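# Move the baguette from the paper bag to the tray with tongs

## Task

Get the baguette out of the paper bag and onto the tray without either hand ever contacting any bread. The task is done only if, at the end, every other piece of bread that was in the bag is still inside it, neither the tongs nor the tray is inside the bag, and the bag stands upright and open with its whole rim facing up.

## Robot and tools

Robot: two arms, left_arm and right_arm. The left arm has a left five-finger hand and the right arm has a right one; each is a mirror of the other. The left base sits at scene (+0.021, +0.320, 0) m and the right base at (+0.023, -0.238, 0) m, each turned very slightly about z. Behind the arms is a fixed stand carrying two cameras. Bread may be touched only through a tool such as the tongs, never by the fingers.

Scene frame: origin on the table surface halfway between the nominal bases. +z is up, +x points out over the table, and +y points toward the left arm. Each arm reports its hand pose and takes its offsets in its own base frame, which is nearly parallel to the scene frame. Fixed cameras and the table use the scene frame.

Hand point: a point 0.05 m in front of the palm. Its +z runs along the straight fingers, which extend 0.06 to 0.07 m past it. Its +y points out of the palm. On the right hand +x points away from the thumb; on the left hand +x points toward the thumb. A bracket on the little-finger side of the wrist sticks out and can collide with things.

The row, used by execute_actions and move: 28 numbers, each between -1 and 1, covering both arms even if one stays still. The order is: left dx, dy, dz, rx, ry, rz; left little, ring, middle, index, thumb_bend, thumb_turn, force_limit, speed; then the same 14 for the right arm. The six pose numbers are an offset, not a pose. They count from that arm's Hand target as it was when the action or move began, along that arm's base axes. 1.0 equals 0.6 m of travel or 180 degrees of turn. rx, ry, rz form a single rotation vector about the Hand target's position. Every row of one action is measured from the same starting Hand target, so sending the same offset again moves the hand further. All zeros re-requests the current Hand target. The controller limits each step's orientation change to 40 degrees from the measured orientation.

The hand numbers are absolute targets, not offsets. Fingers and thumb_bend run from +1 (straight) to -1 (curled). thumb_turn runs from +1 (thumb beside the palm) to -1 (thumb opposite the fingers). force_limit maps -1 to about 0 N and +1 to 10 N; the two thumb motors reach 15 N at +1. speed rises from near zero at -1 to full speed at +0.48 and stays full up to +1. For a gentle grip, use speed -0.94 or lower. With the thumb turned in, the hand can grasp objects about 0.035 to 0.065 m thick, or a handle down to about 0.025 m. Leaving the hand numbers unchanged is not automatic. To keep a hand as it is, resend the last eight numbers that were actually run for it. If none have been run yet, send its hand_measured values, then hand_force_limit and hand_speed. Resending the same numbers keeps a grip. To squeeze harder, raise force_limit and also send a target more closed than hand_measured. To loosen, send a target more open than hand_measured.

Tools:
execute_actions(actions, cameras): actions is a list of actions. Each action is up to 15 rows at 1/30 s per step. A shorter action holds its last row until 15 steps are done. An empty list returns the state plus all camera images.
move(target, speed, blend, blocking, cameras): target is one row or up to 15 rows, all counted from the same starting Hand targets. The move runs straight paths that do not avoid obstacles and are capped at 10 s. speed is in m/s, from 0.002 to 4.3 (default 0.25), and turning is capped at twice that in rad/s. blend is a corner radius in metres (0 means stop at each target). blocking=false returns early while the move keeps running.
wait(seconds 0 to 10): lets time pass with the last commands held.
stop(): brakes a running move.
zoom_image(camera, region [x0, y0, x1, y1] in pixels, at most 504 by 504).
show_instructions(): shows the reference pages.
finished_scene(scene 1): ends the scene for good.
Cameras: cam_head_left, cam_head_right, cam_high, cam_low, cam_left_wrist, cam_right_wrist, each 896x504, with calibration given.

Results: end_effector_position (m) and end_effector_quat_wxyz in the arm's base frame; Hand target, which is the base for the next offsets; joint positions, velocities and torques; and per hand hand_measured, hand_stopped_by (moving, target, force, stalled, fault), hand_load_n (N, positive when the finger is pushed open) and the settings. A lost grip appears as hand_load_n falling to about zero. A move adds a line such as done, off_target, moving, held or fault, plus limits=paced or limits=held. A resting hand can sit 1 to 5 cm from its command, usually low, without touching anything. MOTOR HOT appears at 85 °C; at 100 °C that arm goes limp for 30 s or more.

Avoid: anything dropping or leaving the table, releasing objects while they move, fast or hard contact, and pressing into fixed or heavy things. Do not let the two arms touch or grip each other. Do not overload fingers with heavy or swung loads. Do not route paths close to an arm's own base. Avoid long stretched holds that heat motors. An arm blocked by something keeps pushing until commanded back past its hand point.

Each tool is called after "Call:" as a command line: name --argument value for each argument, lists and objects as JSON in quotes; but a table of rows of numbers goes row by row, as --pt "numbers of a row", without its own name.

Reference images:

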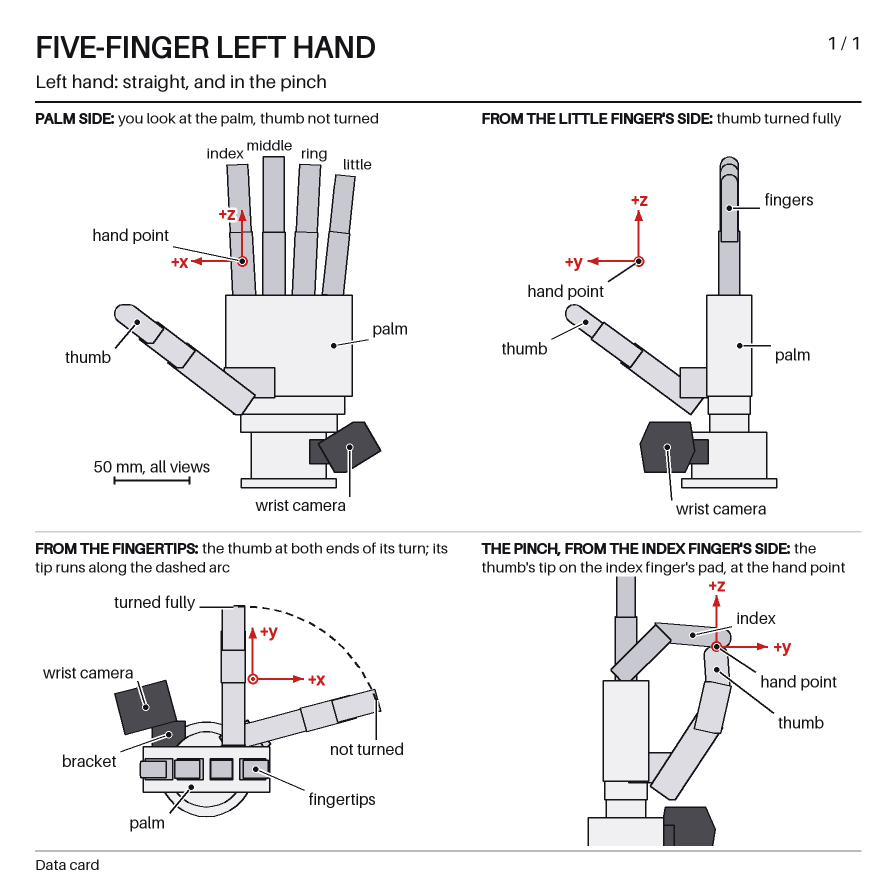

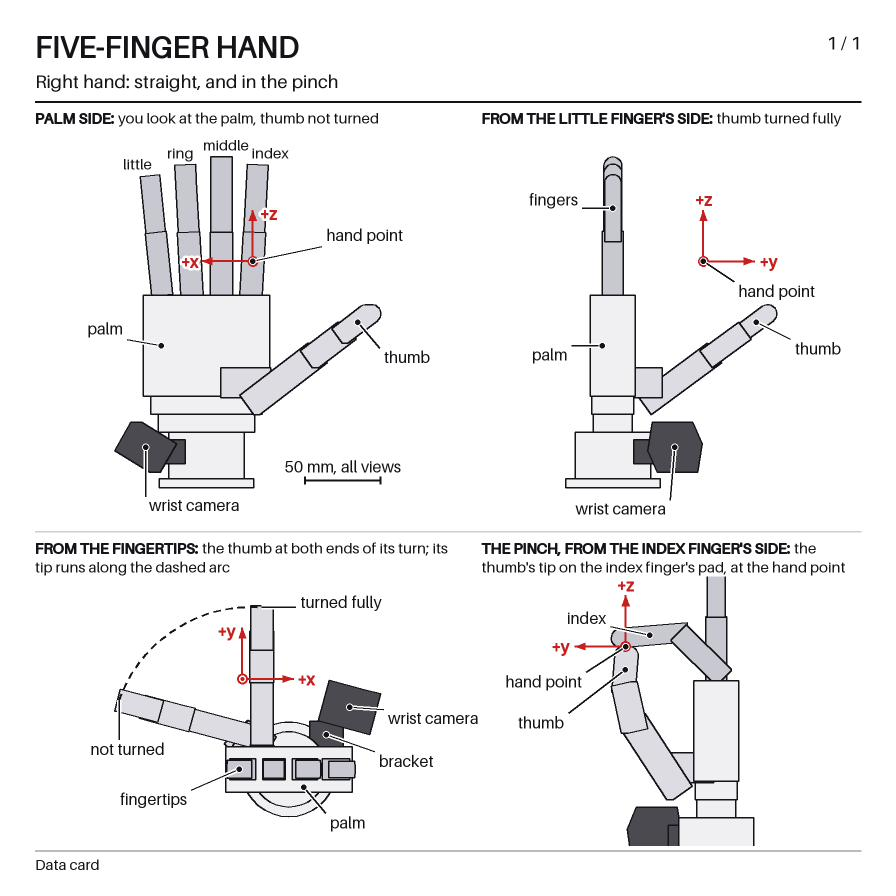

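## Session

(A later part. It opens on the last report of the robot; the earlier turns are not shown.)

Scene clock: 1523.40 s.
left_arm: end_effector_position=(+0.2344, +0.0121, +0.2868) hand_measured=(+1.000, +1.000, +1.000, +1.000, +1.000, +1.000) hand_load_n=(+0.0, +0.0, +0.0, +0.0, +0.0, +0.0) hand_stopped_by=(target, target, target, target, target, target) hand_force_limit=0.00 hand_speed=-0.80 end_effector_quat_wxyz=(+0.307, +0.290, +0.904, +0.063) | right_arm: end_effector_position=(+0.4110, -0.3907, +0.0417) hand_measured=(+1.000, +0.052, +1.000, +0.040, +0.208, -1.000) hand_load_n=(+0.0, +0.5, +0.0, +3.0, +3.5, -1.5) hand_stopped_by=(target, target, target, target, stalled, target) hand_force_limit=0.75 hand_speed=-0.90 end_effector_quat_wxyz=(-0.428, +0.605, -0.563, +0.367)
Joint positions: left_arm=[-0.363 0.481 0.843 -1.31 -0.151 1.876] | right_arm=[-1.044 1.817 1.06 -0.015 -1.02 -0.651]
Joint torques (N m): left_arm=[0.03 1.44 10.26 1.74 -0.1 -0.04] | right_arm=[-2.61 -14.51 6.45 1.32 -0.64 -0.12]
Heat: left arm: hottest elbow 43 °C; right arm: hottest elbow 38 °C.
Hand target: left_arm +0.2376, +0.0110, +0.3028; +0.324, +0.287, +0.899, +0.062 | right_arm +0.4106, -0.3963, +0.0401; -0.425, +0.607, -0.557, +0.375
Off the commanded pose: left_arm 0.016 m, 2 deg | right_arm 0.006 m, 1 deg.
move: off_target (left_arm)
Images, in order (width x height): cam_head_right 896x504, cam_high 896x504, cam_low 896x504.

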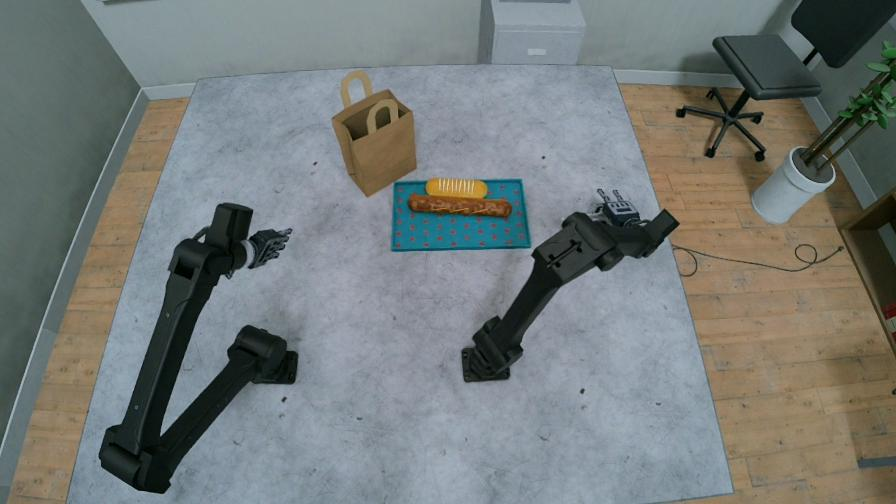

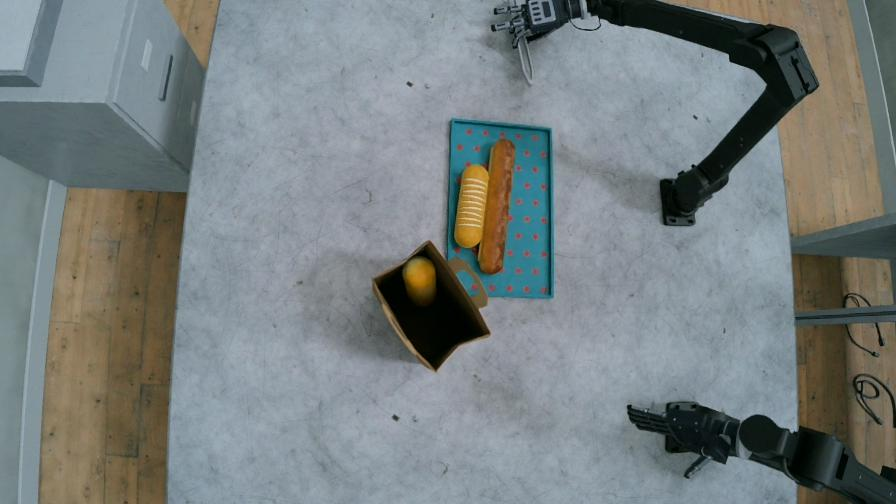

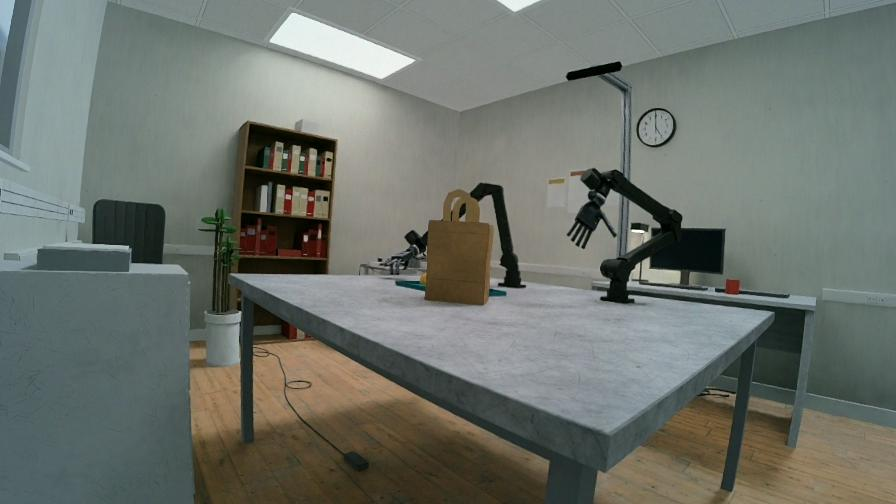

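Call:
move --target '[0,0,0,0,0,0,1,1,1,1,1,1,0,-0.8, 0,0,-0.033,0,0,0,1,0.05,1,0.04,0.2,-1,0.75,-0.9]' --speed 0.04 --cameras '["cam_high","cam_head_right","cam_low","cam_right_wrist"]'

Call:
zoom_image --camera "cam_low" --region '[370, 230, 450, 290]'

Scene clock: 1526.73 s.
left_arm: end_effector_position=(+0.2344, +0.0121, +0.2868) hand_measured=(+1.000, +1.000, +1.000, +1.000, +1.000, +1.000) hand_load_n=(+0.0, +0.0, +0.0, +0.0, +0.0, +0.0) hand_stopped_by=(target, target, target, target, target, target) hand_force_limit=0.00 hand_speed=-0.80 end_effector_quat_wxyz=(+0.307, +0.290, +0.904, +0.063) | right_arm: end_effector_position=(+0.4113, -0.3911, +0.0230) hand_measured=(+1.000, +0.052, +1.000, +0.040, +0.208, -1.000) hand_load_n=(+0.0, +0.5, +0.0, +3.0, +3.0, -1.0) hand_stopped_by=(target, target, target, target, stalled, target) hand_force_limit=0.75 hand_speed=-0.90 end_effector_quat_wxyz=(-0.428, +0.605, -0.562, +0.368)
Joint positions: left_arm=[-0.363 0.481 0.843 -1.31 -0.151 1.876] | right_arm=[-1.044 1.854 1.05 0.035 -1.02 -0.651]
Joint torques (N m): left_arm=[0.03 1.32 10.26 1.76 -0.1 -0.04] | right_arm=[-2.61 -14.68 6.17 1.47 -0.64 -0.12]
Heat: left arm: hottest elbow 43 °C; right arm: hottest elbow 37 °C.
Hand target: left_arm +0.2376, +0.0110, +0.3028; +0.324, +0.287, +0.899, +0.062 | right_arm +0.4105, -0.3961, +0.0201; -0.425, +0.607, -0.557, +0.374
Off the commanded pose: left_arm 0.016 m, 2 deg | right_arm 0.006 m, 1 deg.
move: off_target (left_arm)
camera_calibration:
cam_right_wrist: T_world_to_cam=[[-0.309702, -0.221328, -0.924715, 0.0658319], [-0.611506, 0.791088, 0.0154587, 0.561938], [0.72811, 0.570257, -0.380345, 0.04917], [0, 0, 0, 1]] pos_world=[0.328216, -0.458012, 0.0708905]
Images, in order (width x height): cam_head_right 896x504, cam_high 896x504, cam_low 896x504, cam_right_wrist 896x504.

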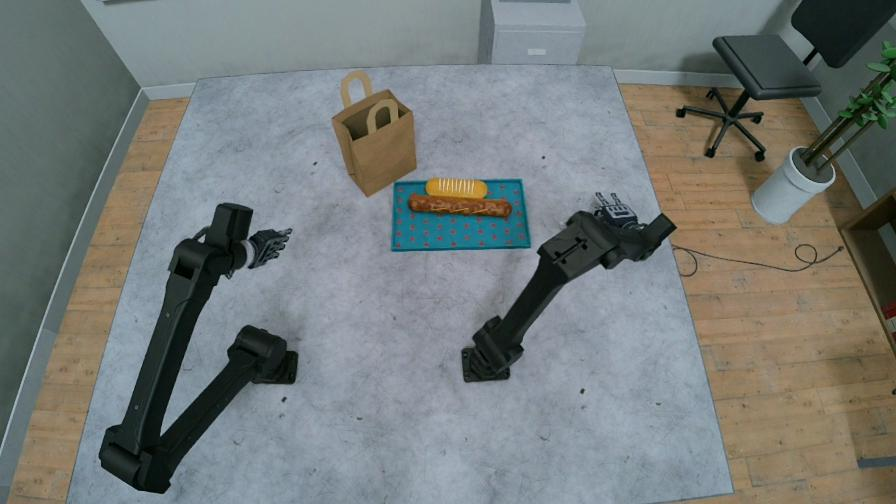

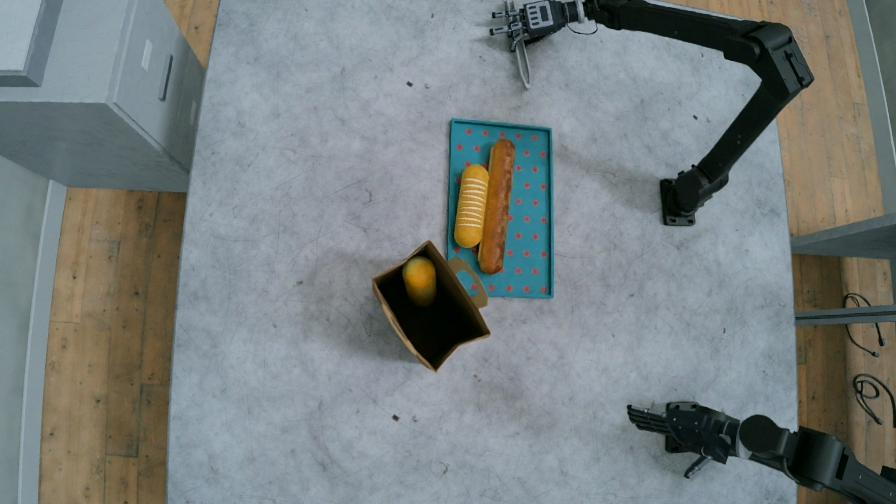

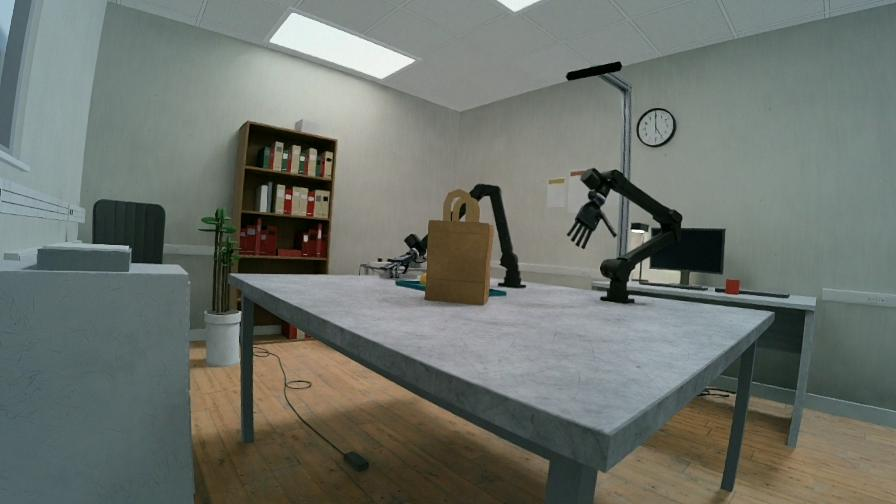

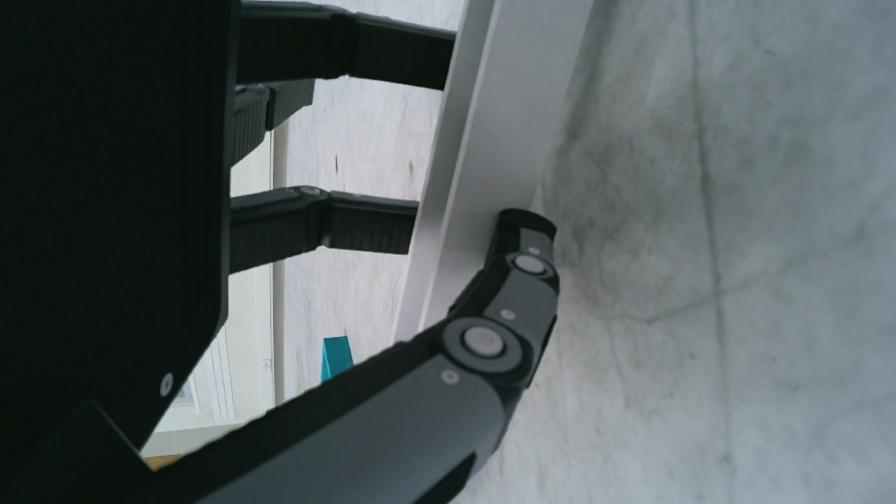

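Scaled by 6.300 from the camera's 896x504 image, which has a finer 1280x720 frame.

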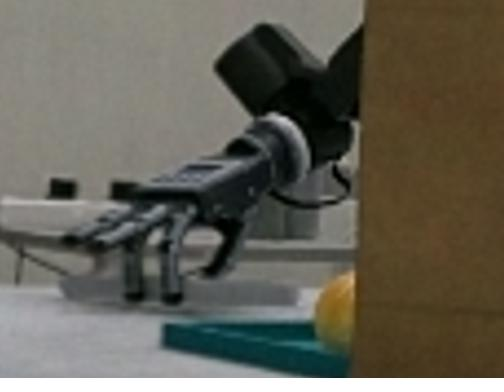

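Call:
move --pt "0 0 0 0 0 0 1 1 1 1 1 1 0 -0.8 0 0 -0.008 0 0 0 1 0.05 1 0.04 0.2 -1 0.75 -0.9" --pt "0 0 0 0 0 0 1 1 1 1 1 1 0 -0.8 0 0 -0.008 0 0 0 1 0.2 1 0.2 0.6 -1 0.0 -0.6" --pt "0 0 0 0 0 0 1 1 1 1 1 1 0 -0.8 0 0 -0.008 0 0 0 1 0.55 1 0.55 1.0 -1 0.0 -0.6" --speed 0.04 --cameras '["cam_low","cam_right_wrist"]'

Call:
zoom_image --camera "cam_low" --region '[370, 230, 450, 290]'

Scene clock: 1539.00 s.
left_arm: end_effector_position=(+0.2344, +0.0121, +0.2868) hand_measured=(+1.000, +1.000, +1.000, +1.000, +1.000, +1.000) hand_load_n=(+0.0, +0.0, +0.0, +0.0, +0.0, +0.0) hand_stopped_by=(target, target, target, target, target, target) hand_force_limit=0.00 hand_speed=-0.80 end_effector_quat_wxyz=(+0.307, +0.290, +0.904, +0.063) | right_arm: end_effector_position=(+0.4178, -0.3921, +0.0356) hand_measured=(+1.000, +0.550, +1.000, +0.550, +0.996, -1.000) hand_load_n=(+0.0, +0.0, +0.0, +0.0, -5.0, -1.0) hand_stopped_by=(target, target, target, target, target, target) hand_force_limit=0.00 hand_speed=-0.60 end_effector_quat_wxyz=(-0.432, +0.611, -0.541, +0.384)
Joint positions: left_arm=[-0.363 0.481 0.843 -1.31 -0.151 1.876] | right_arm=[-1.039 1.84 1.05 0.07 -1.042 -0.651]
Joint velocities: left_arm=[-0.044 0.015 0.012 -0.022 -0.007 -0.007] | right_arm=[within noise]
Joint torques (N m): left_arm=[0.03 1.32 10.28 1.73 -0.11 -0.04] | right_arm=[-3.31 -12.86 5.96 0.35 0.19 -0.11]
Heat: left arm: hottest elbow 43 °C; right arm: hottest elbow 37 °C.
Hand target: left_arm +0.2376, +0.0110, +0.3028; +0.324, +0.287, +0.899, +0.062 | right_arm +0.4104, -0.3962, +0.0155; -0.425, +0.607, -0.557, +0.375
Off the commanded pose: left_arm 0.016 m, 2 deg | right_arm 0.022 m, 2 deg.
move: off_target (left_arm, right_arm); target 3's new numbers were sent with right_arm's hand 0.013 m and 1 deg from that target
camera_calibration:
cam_right_wrist: T_world_to_cam=[[-0.269627, -0.259762, -0.927267, 0.0476738], [-0.627747, 0.777616, -0.0353056, 0.569837], [0.730229, 0.57257, -0.372731, 0.0495748], [0, 0, 0, 1]] pos_world=[0.334367, -0.459116, 0.0828029]
Images, in order (width x height): cam_low 896x504, cam_right_wrist 896x504.

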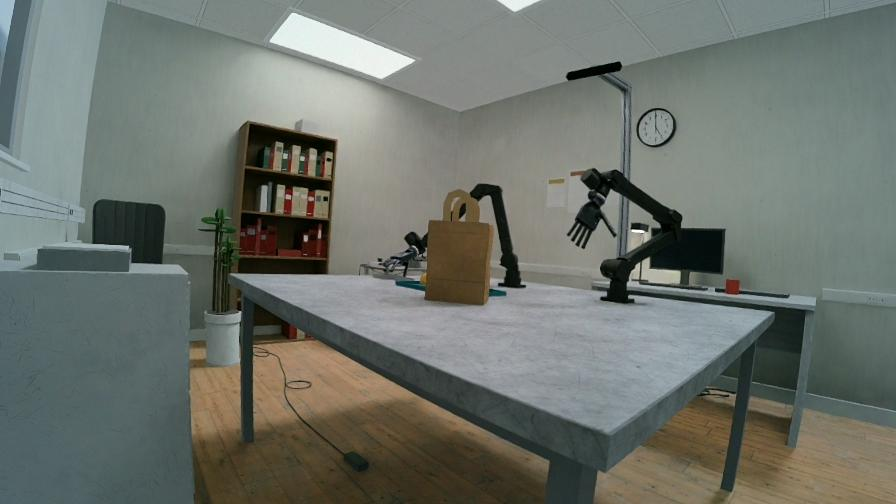

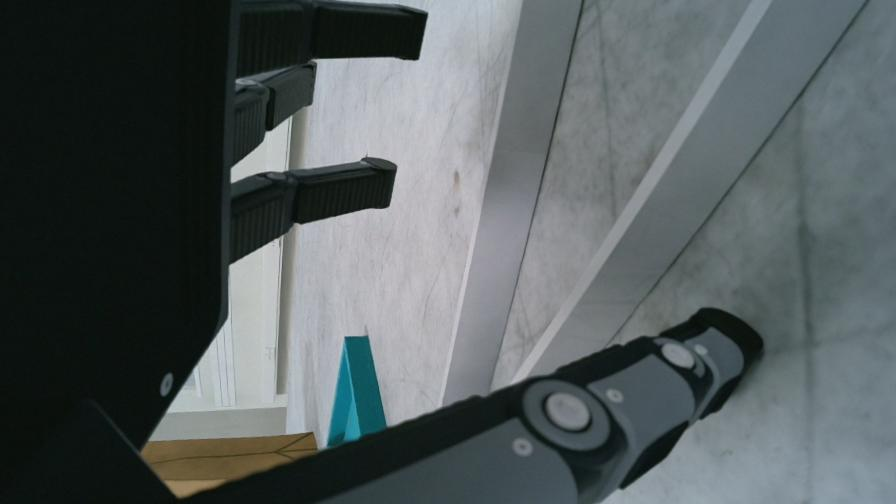

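Scaled by 6.300 from the camera's 896x504 image, which has a finer 1280x720 frame.

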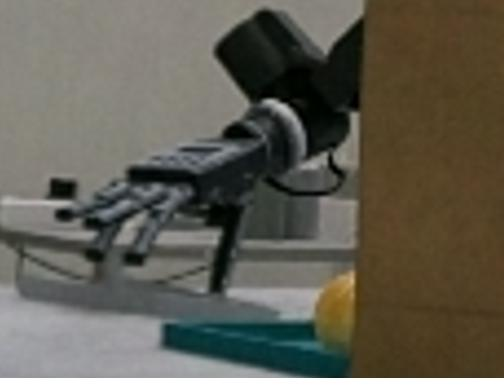

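Call:
move --pt "0 0 0 0 0 0 1 1 1 1 1 1 0 -0.8 0 0 0.25 0 0 0 1 0.55 1 0.55 1.0 -1 0.0 -0.6" --speed 0.1 --cameras '["cam_high","cam_low","cam_head_right"]'

Call:
zoom_image --camera "cam_high" --region '[350, 80, 590, 380]'

Call:
zoom_image --camera "cam_low" --region '[350, 180, 530, 310]'

Scene clock: 1543.63 s.
left_arm: end_effector_position=(+0.2344, +0.0121, +0.2868) hand_measured=(+1.000, +1.000, +1.000, +1.000, +1.000, +1.000) hand_load_n=(+0.0, +0.0, +0.0, +0.0, +0.0, +0.0) hand_stopped_by=(target, target, target, target, target, target) hand_force_limit=0.00 hand_speed=-0.80 end_effector_quat_wxyz=(+0.307, +0.290, +0.904, +0.063) | right_arm: end_effector_position=(+0.4072, -0.3800, +0.1450) hand_measured=(+1.000, +0.550, +1.000, +0.550, +0.996, -1.000) hand_load_n=(+0.0, +0.0, +0.0, +0.0, +0.0, +0.0) hand_stopped_by=(target, target, target, target, target, target) hand_force_limit=0.00 hand_speed=-0.60 end_effector_quat_wxyz=(-0.434, +0.603, -0.568, +0.354)
Joint positions: left_arm=[-0.363 0.481 0.843 -1.31 -0.151 1.876] | right_arm=[-1.041 1.64 1.15 -0.312 -1.026 -0.651]
Joint torques (N m): left_arm=[-0.03 1.38 10.29 1.74 -0.1 -0.05] | right_arm=[-2.78 -14.8 10.69 0.39 -0.42 -0.11]
Heat: left arm: hottest elbow 43 °C; right arm: hottest elbow 37 °C.
Hand target: left_arm +0.2376, +0.0110, +0.3028; +0.324, +0.287, +0.899, +0.062 | right_arm +0.4105, -0.3963, +0.1655; -0.425, +0.607, -0.557, +0.375
Off the commanded pose: left_arm 0.016 m, 2 deg | right_arm 0.026 m, 3 deg.
move: off_target (left_arm, right_arm)
Images, in order (width x height): cam_head_right 896x504, cam_high 896x504, cam_low 896x504.

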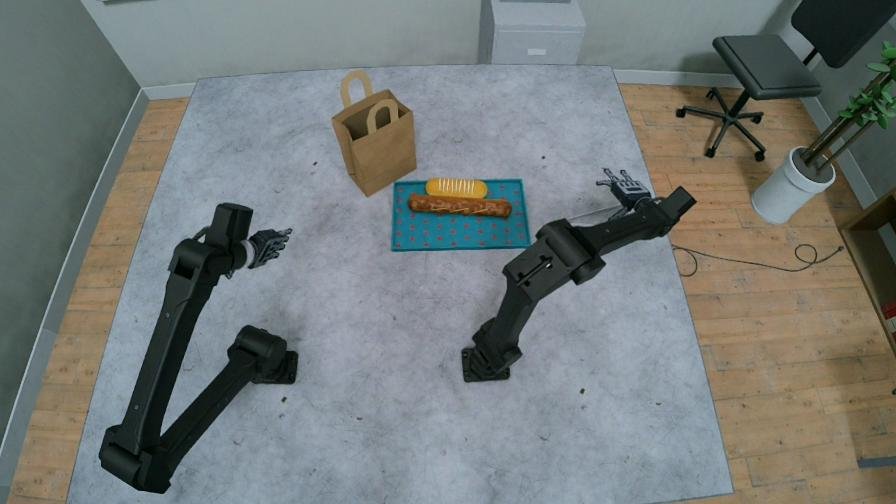

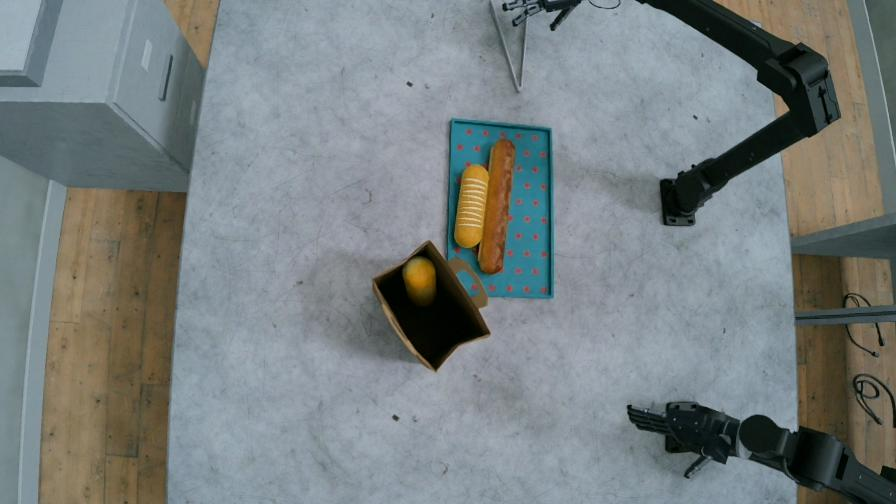

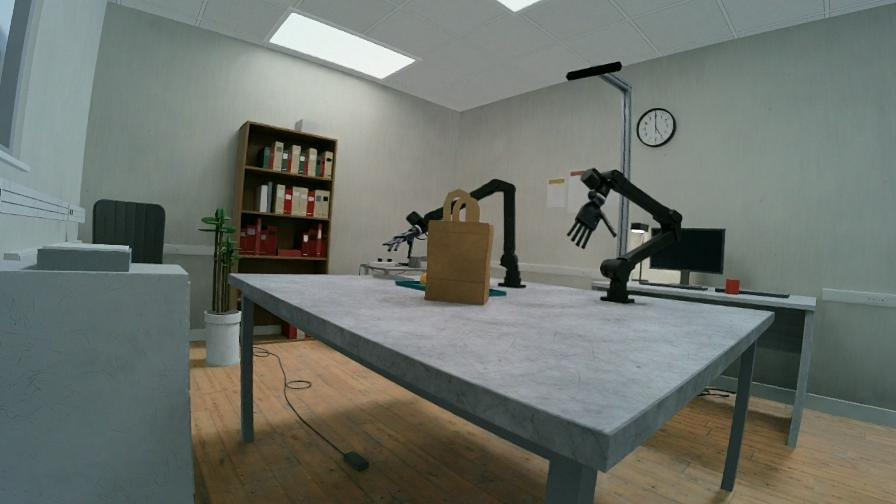

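Scaled by 1.680 from the camera's 896x504 image, which has a finer 1280x720 frame.

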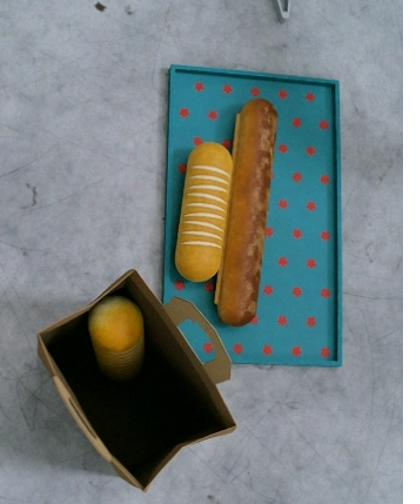

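Scaled by 2.800 from the camera's 896x504 image, which has a finer 1280x720 frame.

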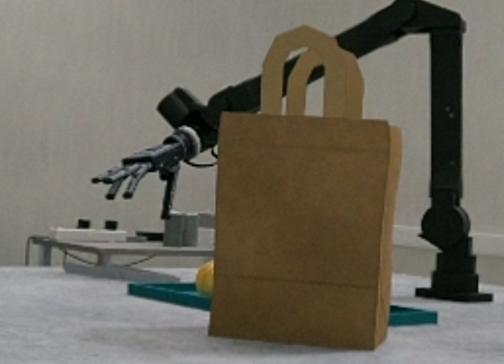

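Call:
finished_scene

The scene is finished: the task was done.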